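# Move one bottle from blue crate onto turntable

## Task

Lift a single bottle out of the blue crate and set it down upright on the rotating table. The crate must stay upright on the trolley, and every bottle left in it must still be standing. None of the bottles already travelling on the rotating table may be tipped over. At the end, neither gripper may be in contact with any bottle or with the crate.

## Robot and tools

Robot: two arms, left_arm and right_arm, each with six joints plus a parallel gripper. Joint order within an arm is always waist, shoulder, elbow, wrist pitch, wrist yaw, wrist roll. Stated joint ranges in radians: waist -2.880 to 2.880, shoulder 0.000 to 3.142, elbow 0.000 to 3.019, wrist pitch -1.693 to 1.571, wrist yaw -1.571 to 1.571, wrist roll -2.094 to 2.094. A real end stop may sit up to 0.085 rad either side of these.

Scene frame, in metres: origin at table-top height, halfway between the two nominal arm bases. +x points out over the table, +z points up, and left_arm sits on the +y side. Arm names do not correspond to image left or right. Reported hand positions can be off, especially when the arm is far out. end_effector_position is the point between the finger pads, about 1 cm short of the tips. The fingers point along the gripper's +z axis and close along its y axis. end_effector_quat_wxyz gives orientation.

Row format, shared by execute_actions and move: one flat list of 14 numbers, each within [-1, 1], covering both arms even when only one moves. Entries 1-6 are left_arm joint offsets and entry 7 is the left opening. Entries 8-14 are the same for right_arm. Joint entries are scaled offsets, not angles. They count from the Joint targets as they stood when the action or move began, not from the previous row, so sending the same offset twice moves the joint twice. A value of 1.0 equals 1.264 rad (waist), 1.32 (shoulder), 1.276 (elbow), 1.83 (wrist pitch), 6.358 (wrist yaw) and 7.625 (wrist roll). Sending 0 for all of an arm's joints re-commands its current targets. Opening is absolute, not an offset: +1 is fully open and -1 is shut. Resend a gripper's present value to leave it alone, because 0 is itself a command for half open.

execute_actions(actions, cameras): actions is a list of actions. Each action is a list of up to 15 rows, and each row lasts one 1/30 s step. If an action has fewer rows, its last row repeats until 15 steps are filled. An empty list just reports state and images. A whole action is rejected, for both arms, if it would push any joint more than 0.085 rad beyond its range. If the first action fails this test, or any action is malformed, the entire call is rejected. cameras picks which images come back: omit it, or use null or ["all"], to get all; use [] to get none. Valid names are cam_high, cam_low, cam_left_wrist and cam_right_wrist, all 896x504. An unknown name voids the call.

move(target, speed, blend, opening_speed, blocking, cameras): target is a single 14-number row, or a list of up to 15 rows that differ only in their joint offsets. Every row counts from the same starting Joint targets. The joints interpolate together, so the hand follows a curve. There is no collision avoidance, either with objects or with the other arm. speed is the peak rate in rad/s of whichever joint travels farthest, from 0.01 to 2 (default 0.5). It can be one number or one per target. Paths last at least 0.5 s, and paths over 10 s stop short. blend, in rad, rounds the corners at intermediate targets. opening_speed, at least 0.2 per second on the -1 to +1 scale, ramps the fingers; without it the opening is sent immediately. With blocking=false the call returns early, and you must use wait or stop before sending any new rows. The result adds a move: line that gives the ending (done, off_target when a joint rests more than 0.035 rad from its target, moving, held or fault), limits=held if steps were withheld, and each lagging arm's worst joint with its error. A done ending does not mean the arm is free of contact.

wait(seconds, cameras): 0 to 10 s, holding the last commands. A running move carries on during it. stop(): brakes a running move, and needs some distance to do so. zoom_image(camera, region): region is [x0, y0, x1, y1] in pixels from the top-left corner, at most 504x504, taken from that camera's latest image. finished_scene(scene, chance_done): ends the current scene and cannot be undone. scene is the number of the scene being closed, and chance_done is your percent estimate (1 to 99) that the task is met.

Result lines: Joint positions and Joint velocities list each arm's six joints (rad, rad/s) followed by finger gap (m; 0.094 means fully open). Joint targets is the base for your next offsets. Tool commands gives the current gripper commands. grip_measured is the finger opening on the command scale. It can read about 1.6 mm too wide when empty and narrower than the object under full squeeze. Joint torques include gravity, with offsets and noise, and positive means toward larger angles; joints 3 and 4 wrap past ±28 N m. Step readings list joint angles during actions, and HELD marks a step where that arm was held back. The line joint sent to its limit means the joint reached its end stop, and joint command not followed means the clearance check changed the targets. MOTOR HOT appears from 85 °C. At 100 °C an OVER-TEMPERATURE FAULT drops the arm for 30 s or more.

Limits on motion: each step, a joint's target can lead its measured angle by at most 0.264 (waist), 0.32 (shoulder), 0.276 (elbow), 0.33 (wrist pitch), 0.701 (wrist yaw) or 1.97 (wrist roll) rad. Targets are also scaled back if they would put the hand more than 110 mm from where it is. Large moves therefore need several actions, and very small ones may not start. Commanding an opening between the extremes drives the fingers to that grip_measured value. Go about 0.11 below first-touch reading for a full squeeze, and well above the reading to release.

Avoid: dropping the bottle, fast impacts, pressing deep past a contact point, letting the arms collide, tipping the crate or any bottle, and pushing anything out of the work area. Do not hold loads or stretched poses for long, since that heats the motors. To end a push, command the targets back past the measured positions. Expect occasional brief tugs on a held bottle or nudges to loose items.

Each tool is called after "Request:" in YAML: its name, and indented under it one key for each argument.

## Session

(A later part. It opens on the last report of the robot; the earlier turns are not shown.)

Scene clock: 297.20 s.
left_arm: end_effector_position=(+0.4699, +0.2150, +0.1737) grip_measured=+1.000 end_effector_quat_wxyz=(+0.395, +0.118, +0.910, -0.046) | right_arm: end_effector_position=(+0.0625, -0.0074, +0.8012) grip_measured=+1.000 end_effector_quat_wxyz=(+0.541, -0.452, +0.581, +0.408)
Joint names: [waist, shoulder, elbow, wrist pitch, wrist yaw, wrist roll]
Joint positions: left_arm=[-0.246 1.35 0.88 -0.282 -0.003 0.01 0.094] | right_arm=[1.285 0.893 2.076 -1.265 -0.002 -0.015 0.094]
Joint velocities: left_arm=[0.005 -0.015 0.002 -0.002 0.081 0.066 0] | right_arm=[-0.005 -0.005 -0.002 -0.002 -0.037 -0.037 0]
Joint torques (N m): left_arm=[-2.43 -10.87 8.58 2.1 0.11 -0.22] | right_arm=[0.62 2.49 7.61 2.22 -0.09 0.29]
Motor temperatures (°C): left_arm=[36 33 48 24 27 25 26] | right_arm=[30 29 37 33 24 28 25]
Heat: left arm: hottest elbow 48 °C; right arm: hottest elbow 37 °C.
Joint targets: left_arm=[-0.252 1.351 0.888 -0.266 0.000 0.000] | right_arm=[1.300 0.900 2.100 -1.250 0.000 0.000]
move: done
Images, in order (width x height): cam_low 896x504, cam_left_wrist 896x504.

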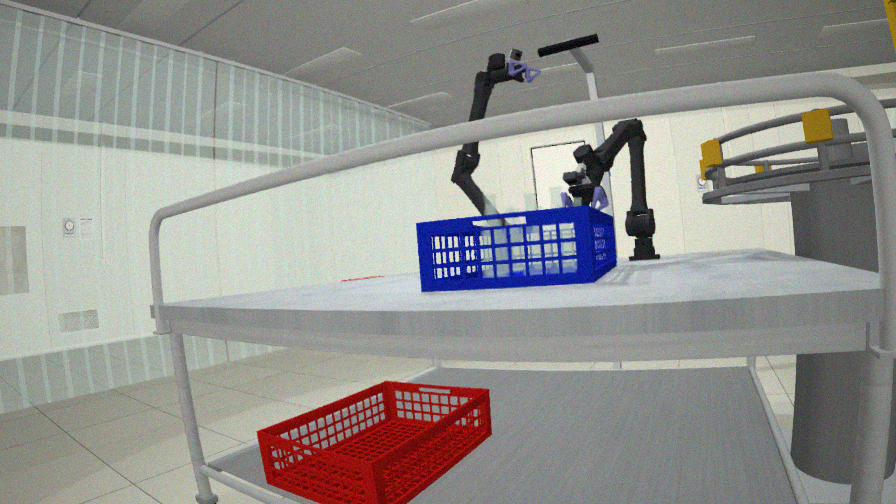

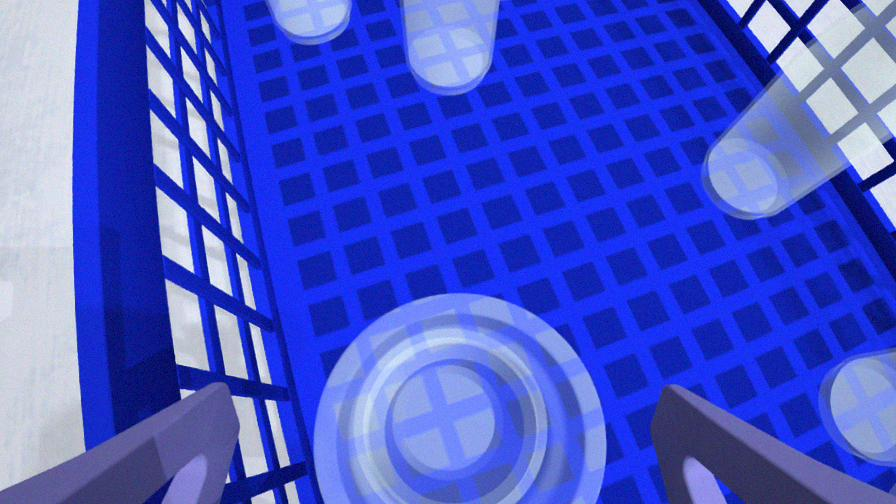

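Request:
move:
  target: [0, 0, 0, 0, 0, 0, -0.5, 0, 0, 0, 0, 0, 0, 1]
  opening_speed: 0.8
  cameras: ["cam_left_wrist", "cam_low"]

Request:
zoom_image:
  camera: "cam_low"
  region: [530, 150, 650, 240]

Scene clock: 336.43 s.
left_arm: end_effector_position=(+0.4697, +0.2143, +0.1738) grip_measured=-0.243 end_effector_quat_wxyz=(+0.395, +0.118, +0.910, -0.047) | right_arm: end_effector_position=(+0.0625, -0.0074, +0.8012) grip_measured=+1.000 end_effector_quat_wxyz=(+0.541, -0.452, +0.581, +0.408)
Joint names: [waist, shoulder, elbow, wrist pitch, wrist yaw, wrist roll]
Joint positions: left_arm=[-0.247 1.35 0.88 -0.282 -0.002 0.01 0.036] | right_arm=[1.285 0.893 2.076 -1.265 -0.002 -0.015 0.094]
Joint velocities: left_arm=[-0.005 -0.015 0.007 -0.017 0.022 -0.051 -0.002] | right_arm=[-0.005 0.005 -0.012 -0.007 0.11 -0.007 0]
Joint torques (N m): left_arm=[-1.73 -10.4 8.57 2.25 0.04 -0.22] | right_arm=[0.67 2.49 7.6 2.22 -0.09 0.29]
Motor temperatures (°C): left_arm=[36 32 51 24 27 25 26] | right_arm=[30 29 37 32 24 28 25]
Heat: left arm: hottest elbow 51 °C; right arm: hottest elbow 37 °C.
Joint targets: left_arm=[-0.252 1.351 0.888 -0.266 0.000 0.000] | right_arm=[1.300 0.900 2.100 -1.250 0.000 0.000]
move: done
Images, in order (width x height): cam_low 896x504, cam_left_wrist 896x504.

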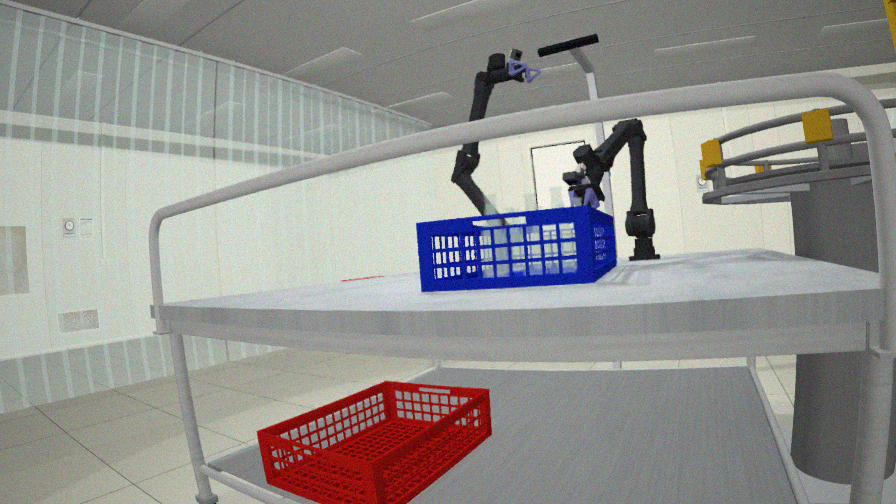

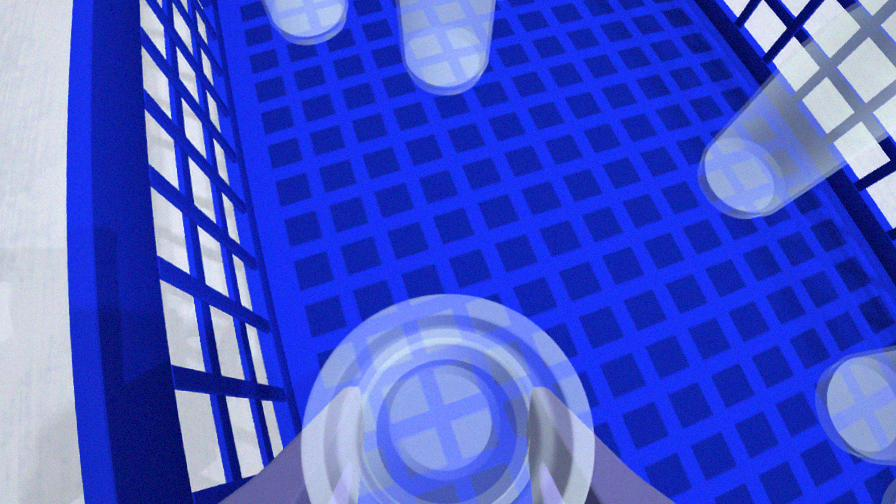

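Scaled by 4.200 from the camera's 896x504 image, which has a finer 1280x720 frame.

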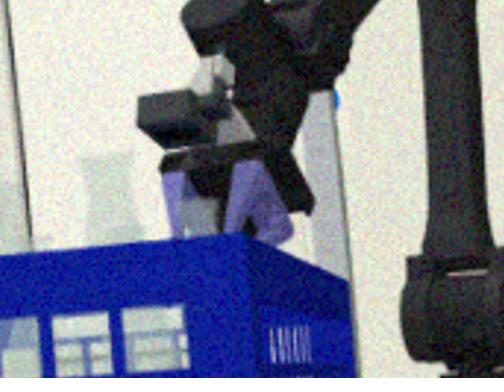

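Request:
move:
  target: [0, -0.0841, 0.3245, -0.288, 0, 0, -0.5, 0, 0, 0, 0, 0, 0, 1]
  speed: 0.4
  cameras: ["cam_left_wrist", "cam_low"]

Request:
zoom_image:
  camera: "cam_low"
  region: [500, 100, 680, 260]

Scene clock: 362.97 s.
left_arm: end_effector_position=(+0.4639, +0.2158, +0.3193) grip_measured=-0.245 end_effector_quat_wxyz=(+0.361, +0.120, +0.924, -0.043) | right_arm: end_effector_position=(+0.0625, -0.0074, +0.8012) grip_measured=+1.000 end_effector_quat_wxyz=(+0.541, -0.452, +0.581, +0.408)
Joint names: [waist, shoulder, elbow, wrist pitch, wrist yaw, wrist roll]
Joint positions: left_arm=[-0.247 1.26 1.23 -0.796 -0.002 0.01 0.035] | right_arm=[1.285 0.893 2.076 -1.265 -0.002 -0.015 0.094]
Joint velocities: left_arm=[0.005 -0.005 0.007 -0.002 -0.007 -0.007 0] | right_arm=[-0.005 0.005 0.012 -0.002 0.037 -0.066 0]
Joint torques (N m): left_arm=[-2.14 -11.93 13.91 1.7 0.07 -0.24] | right_arm=[0.62 2.55 7.6 2.22 -0.09 0.3]
Motor temperatures (°C): left_arm=[36 32 51 24 26 25 27] | right_arm=[30 28 37 32 24 28 25]
Heat: left arm: hottest elbow 51 °C; right arm: hottest elbow 37 °C.
Joint targets: left_arm=[-0.252 1.240 1.302 -0.793 0.000 0.000] | right_arm=[1.300 0.900 2.100 -1.250 0.000 0.000]
move: off_target (left_arm); left_arm: the elbow is farthest, 0.072 rad from its target
Images, in order (width x height): cam_low 896x504, cam_left_wrist 896x504.

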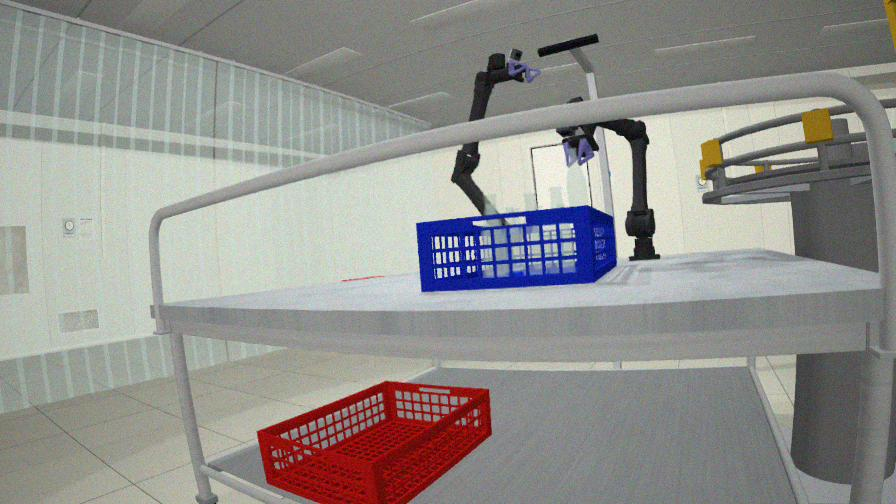

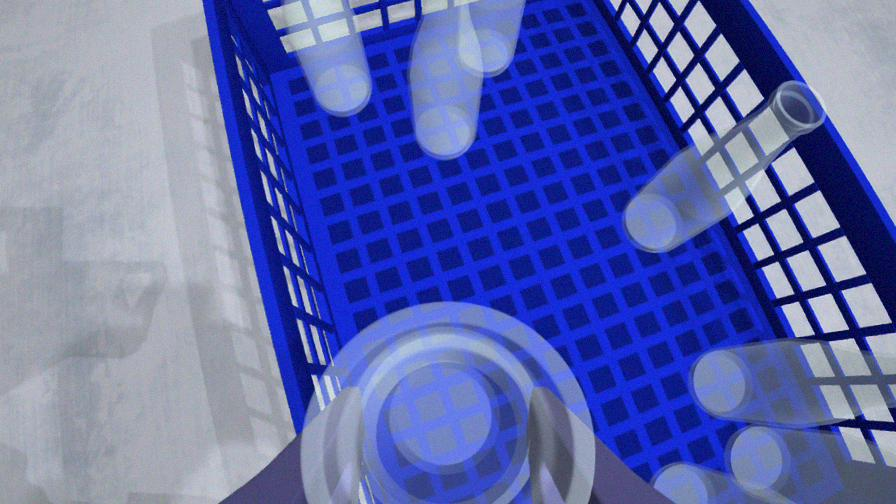

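Scaled by 2.800 from the camera's 896x504 image, which has a finer 1280x720 frame.

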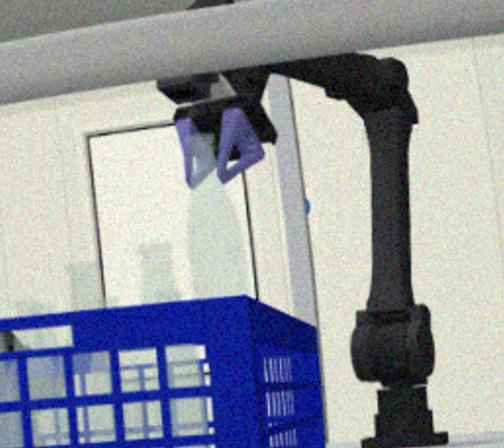

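Request:
move:
  target:
    - [0.0411, 0, 0.1708, -0.1186, 0, 0, -0.5, 0, 0, 0, 0, 0, 0, 1]
    - [0.9905, 0, 0.5784, -0.3863, 0, 0, -0.5, 0, 0, 0, 0, 0, 0, 1]
  speed: [0.4, 0.65]
  blend: 0.08

Request:
zoom_image:
  camera: "cam_left_wrist"
  region: [200, 0, 700, 504]

Request:
zoom_image:
  camera: "cam_right_wrist"
  region: [250, 100, 650, 400]

Scene clock: 383.67 s.
left_arm: end_effector_position=(+0.1952, +0.7061, +0.5902) grip_measured=-0.245 end_effector_quat_wxyz=(+0.336, -0.438, +0.813, +0.185) | right_arm: end_effector_position=(+0.0625, -0.0074, +0.8012) grip_measured=+1.000 end_effector_quat_wxyz=(+0.541, -0.452, +0.581, +0.408)
Joint names: [waist, shoulder, elbow, wrist pitch, wrist yaw, wrist roll]
Joint positions: left_arm=[0.999 1.258 1.978 -1.504 -0.001 0.01 0.035] | right_arm=[1.285 0.893 2.076 -1.265 -0.002 -0.015 0.094]
Joint velocities: left_arm=[-0.024 -0.005 -0.002 -0.007 -0.051 -0.051 0] | right_arm=[-0.005 0.005 -0.017 0.007 -0.037 -0.081 0]
Joint torques (N m): left_arm=[-1.49 -8.59 11.41 1.63 0.03 -0.22] | right_arm=[0.62 2.49 7.61 2.22 -0.09 0.29]
Motor temperatures (°C): left_arm=[36 33 54 24 26 25 28] | right_arm=[30 28 37 32 24 28 24]
Heat: left arm: hottest elbow 54 °C; right arm: hottest elbow 37 °C.
Joint targets: left_arm=[1.000 1.240 2.040 -1.500 0.000 0.000] | right_arm=[1.300 0.900 2.100 -1.250 0.000 0.000]
move: off_target (left_arm); left_arm: the elbow is farthest, 0.062 rad from its target

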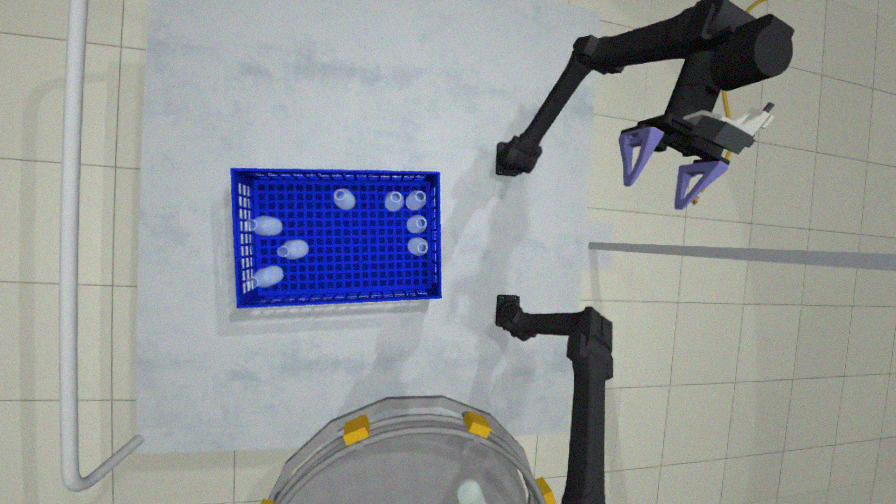

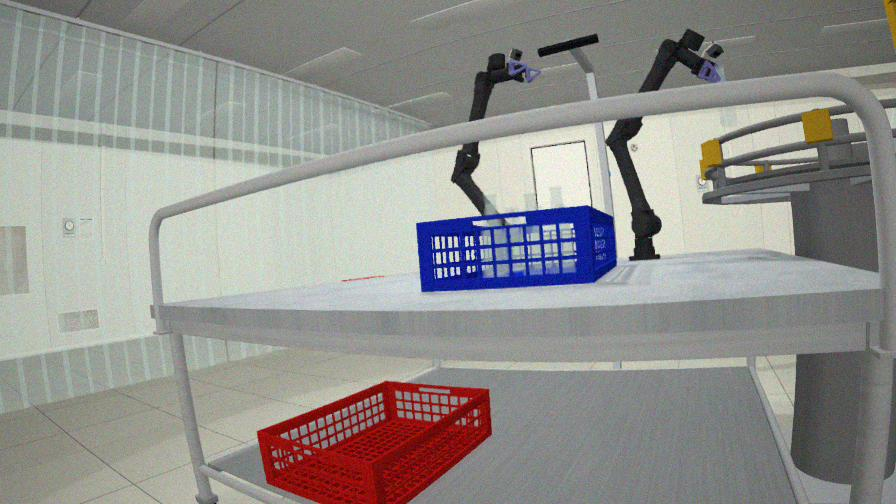

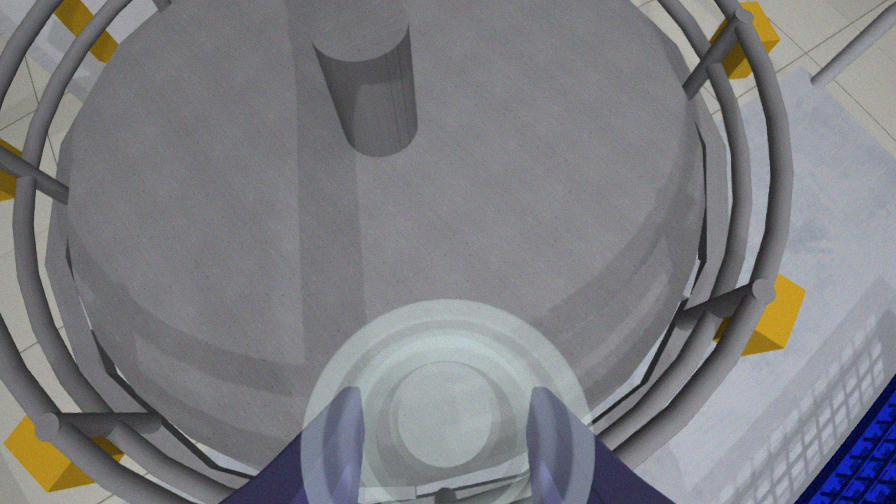

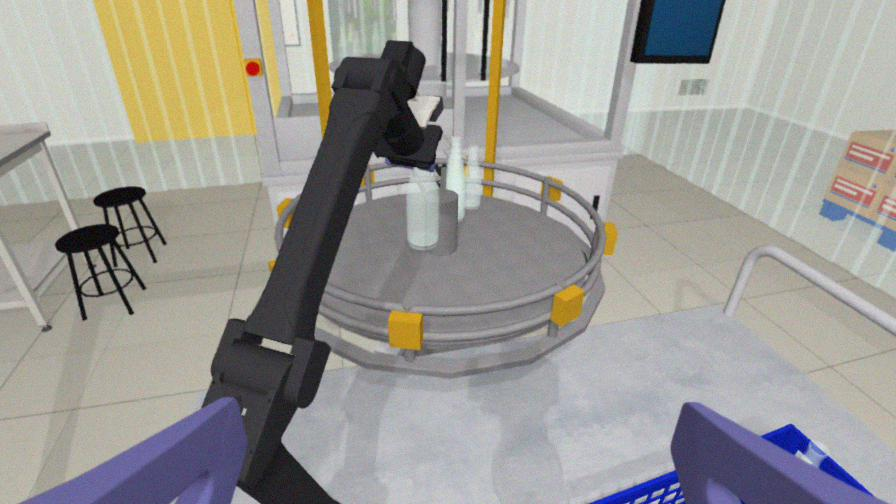

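Scaled by 1.000.

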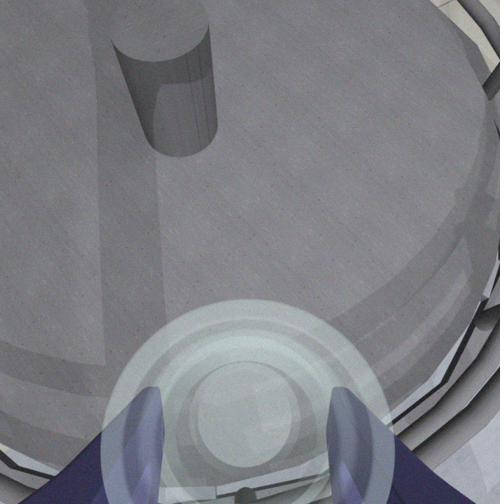

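Scaled by 1.260 from the camera's 896x504 image, which has a finer 1280x720 frame.

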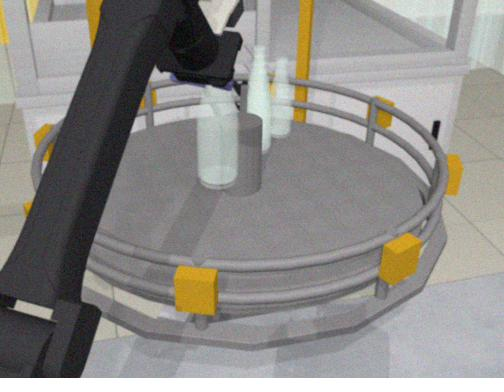

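Request:
execute_actions:
  actions: []

Scene clock: 432.20 s.
left_arm: end_effector_position=(+0.1952, +0.7061, +0.5902) grip_measured=-0.245 end_effector_quat_wxyz=(+0.336, -0.438, +0.813, +0.185) | right_arm: end_effector_position=(+0.0625, -0.0074, +0.8012) grip_measured=+1.000 end_effector_quat_wxyz=(+0.541, -0.452, +0.581, +0.408)
Joint names: [waist, shoulder, elbow, wrist pitch, wrist yaw, wrist roll]
Joint positions: left_arm=[0.999 1.258 1.978 -1.504 -0.001 0.01 0.035] | right_arm=[1.285 0.893 2.076 -1.265 -0.002 -0.015 0.094]
Joint velocities: left_arm=[-0.015 0.005 -0.022 0.007 -0.051 0.066 -0.001] | right_arm=[0.005 -0.005 0.007 0.007 -0.037 -0.037 0]
Joint torques (N m): left_arm=[-1.85 -9.11 11.34 1.83 0 -0.2] | right_arm=[0.62 2.49 7.62 2.21 -0.09 0.29]
Motor temperatures (°C): left_arm=[36 32 59 24 26 25 28] | right_arm=[29 28 38 32 24 27 24]
Heat: left arm: hottest elbow 59 °C; right arm: hottest elbow 38 °C.
Joint targets: left_arm=[1.000 1.240 2.040 -1.500 0.000 0.000] | right_arm=[1.300 0.900 2.100 -1.250 0.000 0.000]
Tool commands: left_gripper/opening=-0.5 right_gripper/opening=+1.0

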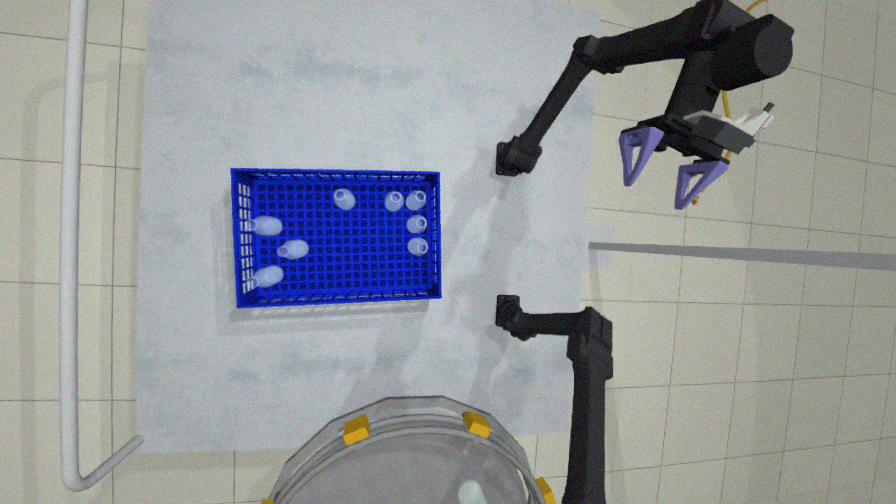

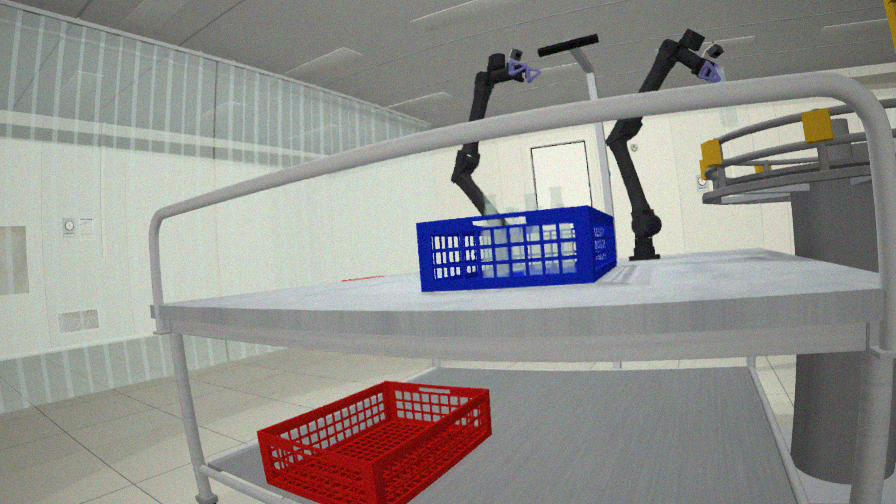

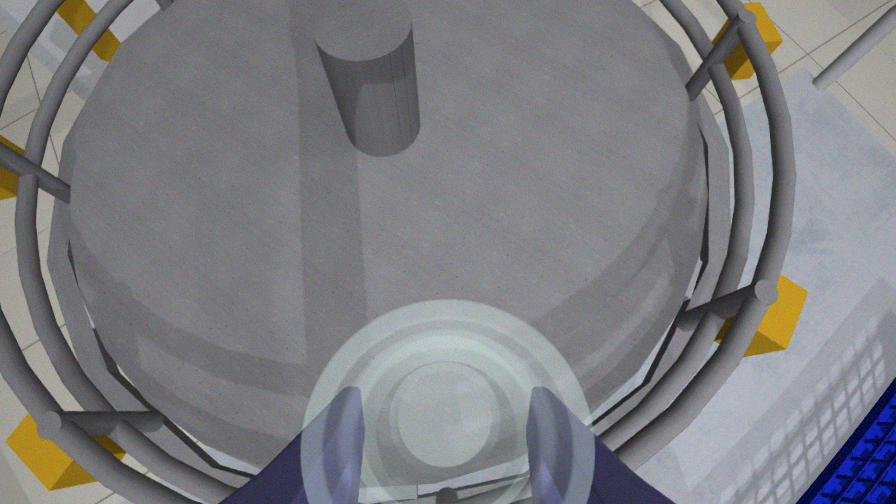

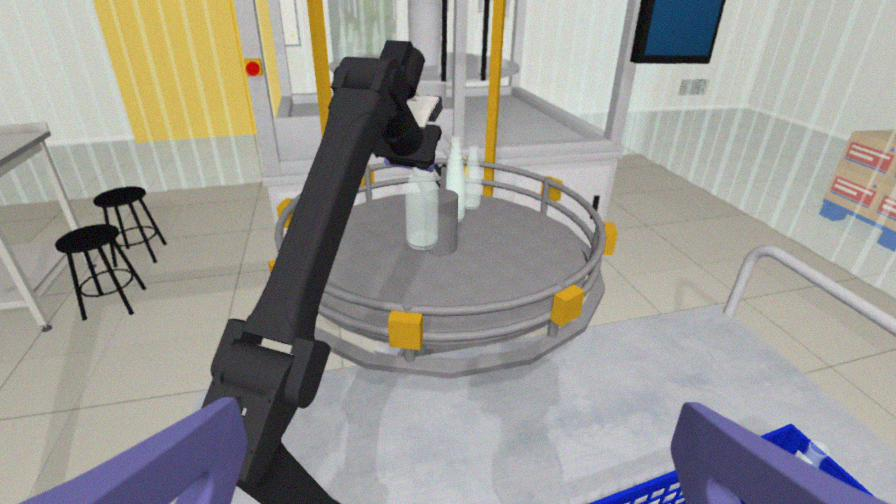

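Request:
move:
  target: [0, -0.0159, -0.2712, 0.171, 0, 0, -0.5, 0, 0, 0, 0, 0, 0, 1]
  speed: 0.4
  cameras: ["cam_left_wrist", "cam_right_wrist"]

Scene clock: 449.13 s.
left_arm: end_effector_position=(+0.2252, +0.7526, +0.4955) grip_measured=-0.245 end_effector_quat_wxyz=(+0.335, -0.438, +0.814, +0.185) | right_arm: end_effector_position=(+0.0625, -0.0074, +0.8012) grip_measured=+1.000 end_effector_quat_wxyz=(+0.541, -0.452, +0.581, +0.408)
Joint names: [waist, shoulder, elbow, wrist pitch, wrist yaw, wrist roll]
Joint positions: left_arm=[0.999 1.245 1.673 -1.213 -0.001 0.01 0.035] | right_arm=[1.285 0.893 2.076 -1.265 -0.002 -0.015 0.094]
Joint velocities: left_arm=[0.005 -0.005 0.007 0.007 -0.022 -0.037 -0.001] | right_arm=[-0.005 0.005 -0.002 0.007 0.11 -0.007 0]
Joint torques (N m): left_arm=[-1.79 -11.11 9.77 2.65 0.01 -0.22] | right_arm=[0.62 2.49 7.61 2.22 -0.09 0.29]
Motor temperatures (°C): left_arm=[35 32 60 24 26 25 29] | right_arm=[29 28 38 31 24 27 24]
Heat: left arm: hottest elbow 60 °C; right arm: hottest elbow 38 °C.
Joint targets: left_arm=[1.000 1.219 1.694 -1.187 0.000 0.000] | right_arm=[1.300 0.900 2.100 -1.250 0.000 0.000]
move: done
Images, in order (width x height): cam_left_wrist 896x504, cam_right_wrist 896x504.

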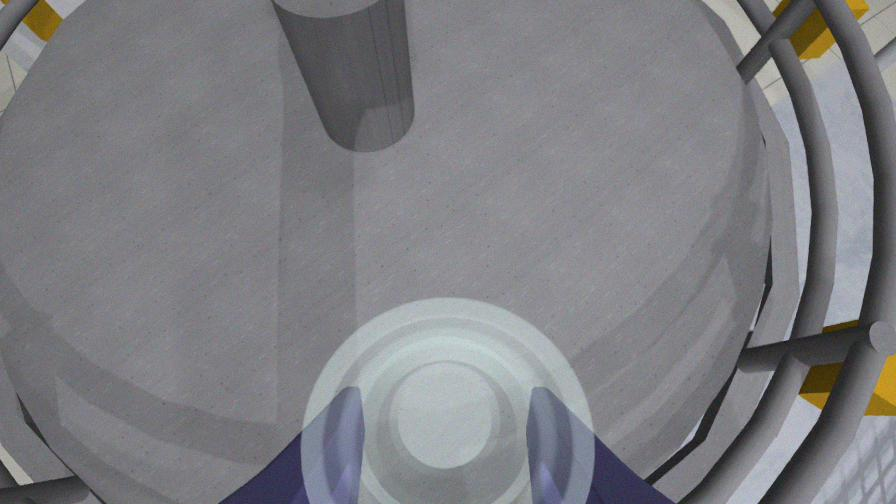

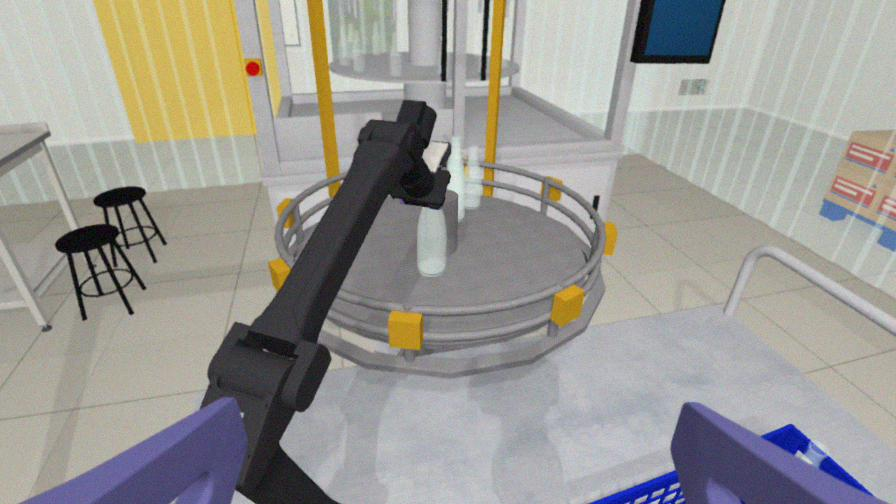

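Request:
zoom_image:
  camera: "cam_right_wrist"
  region: [330, 120, 582, 372]

Request:
zoom_image:
  camera: "cam_left_wrist"
  region: [200, 0, 704, 504]

Scaled by 2.000 from the camera's 896x504 image, which has a finer 1280x720 frame.

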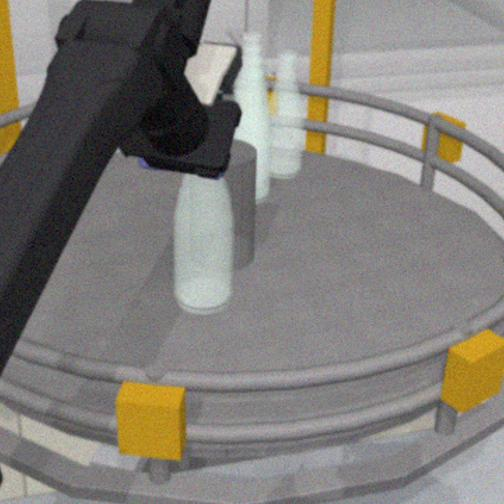

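Scaled by 1.000.

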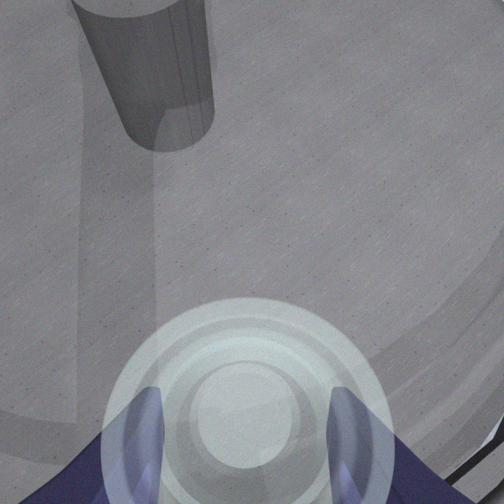

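Request:
move:
  target: [0, -0.0409, -0.163, 0.0945, 0, 0, -0.5, 0, 0, 0, 0, 0, 0, 1]
  speed: 0.3
  cameras: ["cam_left_wrist", "cam_right_wrist"]

Scene clock: 479.47 s.
left_arm: end_effector_position=(+0.2270, +0.7552, +0.4406) grip_measured=-0.245 end_effector_quat_wxyz=(+0.343, -0.436, +0.810, +0.189) | right_arm: end_effector_position=(+0.0625, -0.0074, +0.8012) grip_measured=+1.000 end_effector_quat_wxyz=(+0.541, -0.452, +0.581, +0.408)
Joint names: [waist, shoulder, elbow, wrist pitch, wrist yaw, wrist roll]
Joint positions: left_arm=[0.999 1.192 1.466 -1.041 -0.001 0.01 0.035] | right_arm=[1.285 0.893 2.076 -1.265 -0.002 -0.015 0.094]
Joint velocities: left_arm=[0.015 -0.005 0.007 0.007 -0.037 -0.051 0.001] | right_arm=[-0.005 -0.005 0.007 -0.027 0.037 -0.037 0]
Joint torques (N m): left_arm=[-1.49 -11.05 10.06 2.62 0 -0.2] | right_arm=[0.62 2.49 7.6 2.22 -0.09 0.29]
Motor temperatures (°C): left_arm=[35 33 54 24 26 25 29] | right_arm=[29 28 38 31 24 27 24]
Heat: left arm: hottest elbow 54 °C; right arm: hottest elbow 38 °C.
Joint targets: left_arm=[1.000 1.165 1.486 -1.014 0.000 0.000] | right_arm=[1.300 0.900 2.100 -1.250 0.000 0.000]
move: done
Images, in order (width x height): cam_left_wrist 896x504, cam_right_wrist 896x504.

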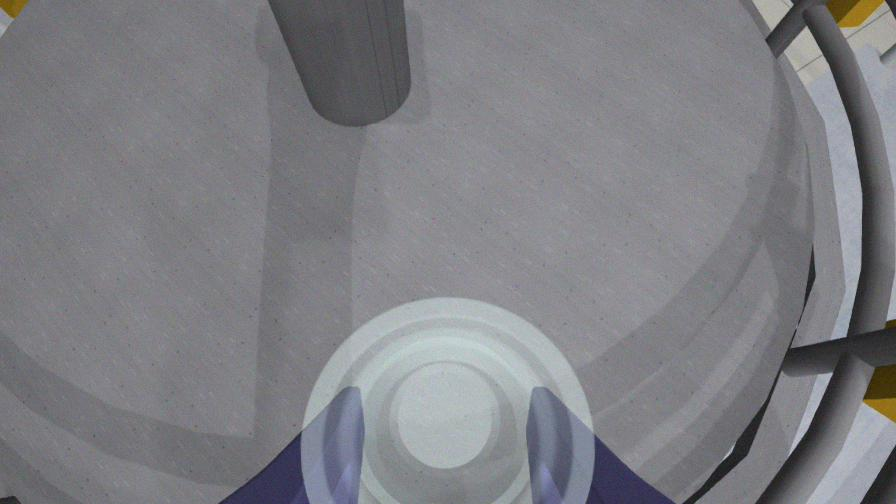

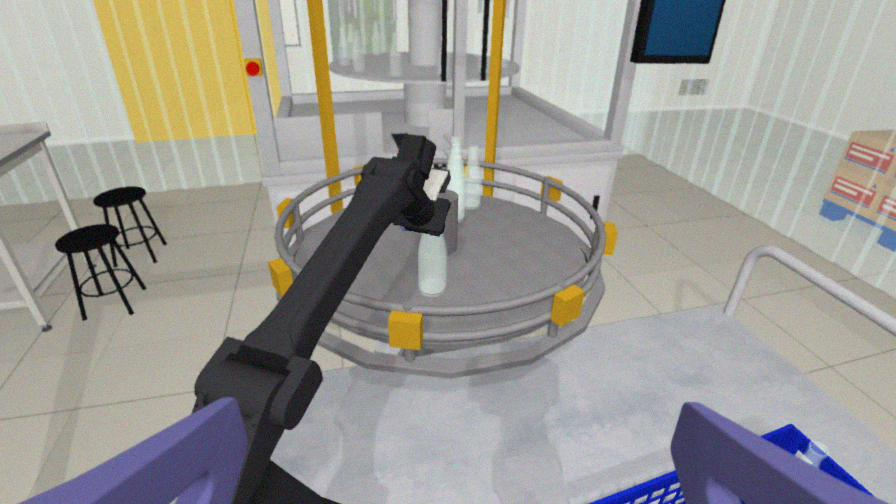

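Request:
move:
  target: [0, -0.0056, -0.047, 0.0298, 0, 0, -0.5, 0, 0, 0, 0, 0, 0, 1]
  speed: 0.12
  cameras: ["cam_right_wrist"]

Request:
zoom_image:
  camera: "cam_right_wrist"
  region: [330, 120, 582, 372]

Scene clock: 497.67 s.
left_arm: end_effector_position=(+0.2286, +0.7577, +0.4199) grip_measured=-0.245 end_effector_quat_wxyz=(+0.343, -0.436, +0.810, +0.189) | right_arm: end_effector_position=(+0.0625, -0.0074, +0.8012) grip_measured=+1.000 end_effector_quat_wxyz=(+0.541, -0.452, +0.581, +0.408)
Joint names: [waist, shoulder, elbow, wrist pitch, wrist yaw, wrist roll]
Joint positions: left_arm=[0.999 1.186 1.406 -0.986 -0.001 0.01 0.035] | right_arm=[1.285 0.893 2.076 -1.265 -0.002 -0.015 0.094]
Joint velocities: left_arm=[0.005 0.005 0.012 0.012 -0.007 -0.051 0] | right_arm=[-0.005 -0.005 -0.017 -0.007 -0.037 -0.037 0]
Joint torques (N m): left_arm=[-1.9 -10.64 10.21 2.82 0.03 -0.21] | right_arm=[0.62 2.55 7.58 2.22 -0.09 0.29]
Motor temperatures (°C): left_arm=[35 32 52 24 26 25 29] | right_arm=[29 28 38 31 24 27 24]
Heat: left arm: hottest elbow 52 °C; right arm: hottest elbow 38 °C.
Joint targets: left_arm=[1.000 1.157 1.426 -0.960 0.000 0.000] | right_arm=[1.300 0.900 2.100 -1.250 0.000 0.000]
move: done
Images, in order (width x height): cam_right_wrist 896x504.

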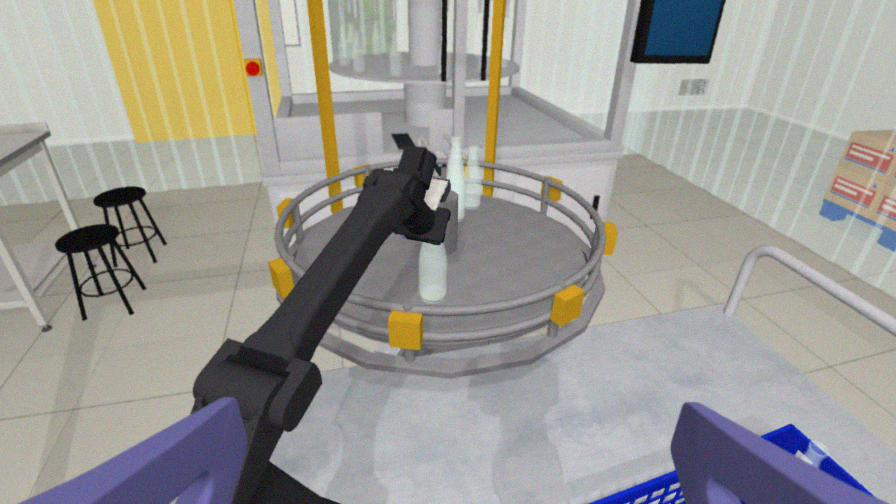

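Scaled by 2.000 from the camera's 896x504 image, which has a finer 1280x720 frame.

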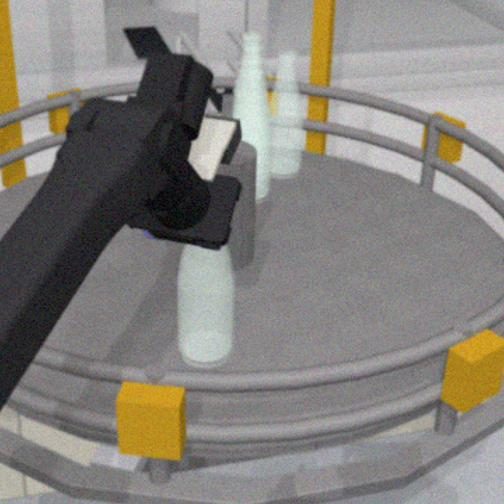

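Request:
move:
  target: [0, -0.004, -0.0245, 0.0142, 0, 0, -0.5, 0, 0, 0, 0, 0, 0, 1]
  speed: 0.08
  cameras: []

Scene clock: 503.93 s.
left_arm: end_effector_position=(+0.2287, +0.7579, +0.4096) grip_measured=-0.245 end_effector_quat_wxyz=(+0.343, -0.436, +0.810, +0.189) | right_arm: end_effector_position=(+0.0625, -0.0074, +0.8012) grip_measured=+1.000 end_effector_quat_wxyz=(+0.541, -0.452, +0.581, +0.408)
Joint names: [waist, shoulder, elbow, wrist pitch, wrist yaw, wrist roll]
Joint positions: left_arm=[0.999 1.181 1.375 -0.96 -0.001 0.01 0.035] | right_arm=[1.285 0.893 2.076 -1.265 -0.002 -0.015 0.094]
Joint velocities: left_arm=[-0.015 -0.005 0.012 -0.007 -0.007 -0.066 0] | right_arm=[-0.005 0.005 0.007 -0.002 0.037 -0.051 0]
Joint torques (N m): left_arm=[-1.67 -11.28 10.21 2.78 0.03 -0.2] | right_arm=[0.62 2.49 7.58 2.22 -0.09 0.29]
Motor temperatures (°C): left_arm=[35 32 53 24 26 25 29] | right_arm=[29 28 38 31 24 27 24]
Heat: left arm: hottest elbow 53 °C; right arm: hottest elbow 38 °C.
Joint targets: left_arm=[1.000 1.152 1.395 -0.934 0.000 0.000] | right_arm=[1.300 0.900 2.100 -1.250 0.000 0.000]
move: done
No camera images: "cameras" was empty.

Request:
move:
  target: [0, -0.0037, -0.024, 0.014, 0, 0, -0.5, 0, 0, 0, 0, 0, 0, 1]
  speed: 0.08
  cameras: ["cam_right_wrist"]

Request:
zoom_image:
  camera: "cam_right_wrist"
  region: [370, 210, 496, 336]

Scene clock: 507.47 s.
left_arm: end_effector_position=(+0.2287, +0.7579, +0.3996) grip_measured=-0.245 end_effector_quat_wxyz=(+0.343, -0.436, +0.810, +0.189) | right_arm: end_effector_position=(+0.0625, -0.0074, +0.8012) grip_measured=+1.000 end_effector_quat_wxyz=(+0.541, -0.452, +0.581, +0.408)
Joint names: [waist, shoulder, elbow, wrist pitch, wrist yaw, wrist roll]
Joint positions: left_arm=[0.999 1.176 1.345 -0.935 -0.001 0.01 0.035] | right_arm=[1.285 0.893 2.076 -1.265 -0.002 -0.015 0.094]
Joint velocities: left_arm=[-0.024 -0.015 -0.007 -0.017 0.081 0.022 0] | right_arm=[0.005 -0.034 -0.007 0.007 0.007 -0.007 0]
Joint torques (N m): left_arm=[-1.38 -10.58 10.02 2.66 0 -0.18] | right_arm=[0.62 2.55 7.61 2.24 -0.09 0.29]
Motor temperatures (°C): left_arm=[35 32 53 24 26 25 29] | right_arm=[29 28 38 31 24 27 24]
Heat: left arm: hottest elbow 53 °C; right arm: hottest elbow 38 °C.
Joint targets: left_arm=[1.000 1.147 1.364 -0.908 0.000 0.000] | right_arm=[1.300 0.900 2.100 -1.250 0.000 0.000]
move: done
Images, in order (width x height): cam_right_wrist 896x504.

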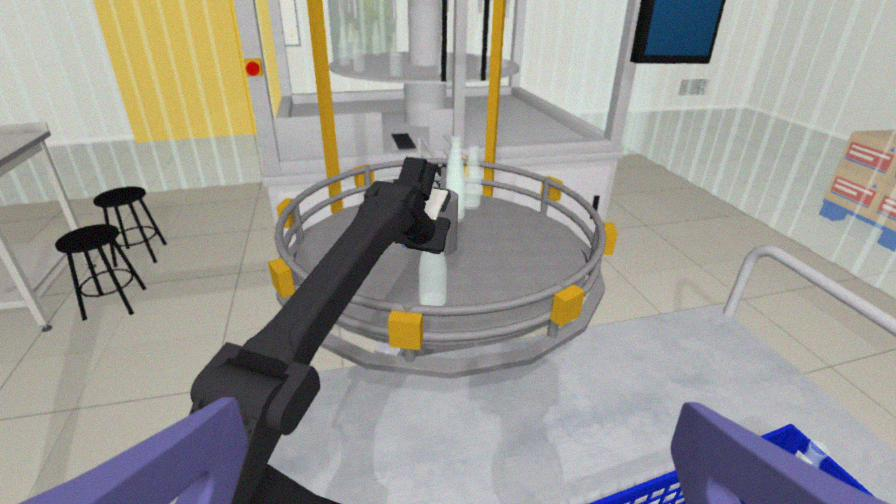

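Scaled by 4.000 from the camera's 896x504 image, which has a finer 1280x720 frame.

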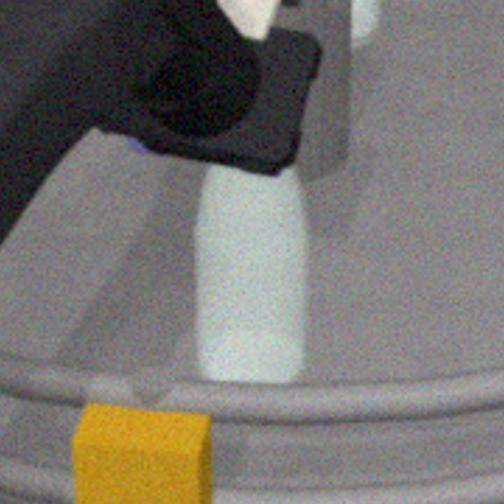

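Request:
move:
  target: [0, -0.0031, -0.0232, 0.0139, 0, 0, -0.5, 0, 0, 0, 0, 0, 0, 1]
  speed: 0.08
  cameras: []

Scene clock: 513.77 s.
left_arm: end_effector_position=(+0.2286, +0.7578, +0.3896) grip_measured=-0.245 end_effector_quat_wxyz=(+0.343, -0.436, +0.810, +0.189) | right_arm: end_effector_position=(+0.0625, -0.0074, +0.8012) grip_measured=+1.000 end_effector_quat_wxyz=(+0.541, -0.452, +0.581, +0.408)
Joint names: [waist, shoulder, elbow, wrist pitch, wrist yaw, wrist roll]
Joint positions: left_arm=[0.999 1.172 1.315 -0.909 -0.001 0.01 0.035] | right_arm=[1.285 0.893 2.076 -1.265 -0.002 -0.015 0.094]
Joint velocities: left_arm=[-0.005 -0.015 0.007 -0.012 0.007 -0.051 0.001] | right_arm=[-0.005 -0.005 0.002 -0.002 0.037 0.007 0]
Joint torques (N m): left_arm=[-1.85 -11.22 10.19 2.71 0.02 -0.21] | right_arm=[0.62 2.49 7.6 2.22 -0.09 0.29]
Motor temperatures (°C): left_arm=[35 33 53 24 26 25 29] | right_arm=[29 28 38 31 24 27 24]
Heat: left arm: hottest elbow 53 °C; right arm: hottest elbow 38 °C.
Joint targets: left_arm=[1.000 1.143 1.334 -0.883 0.000 0.000] | right_arm=[1.300 0.900 2.100 -1.250 0.000 0.000]
move: done
No camera images: "cameras" was empty.


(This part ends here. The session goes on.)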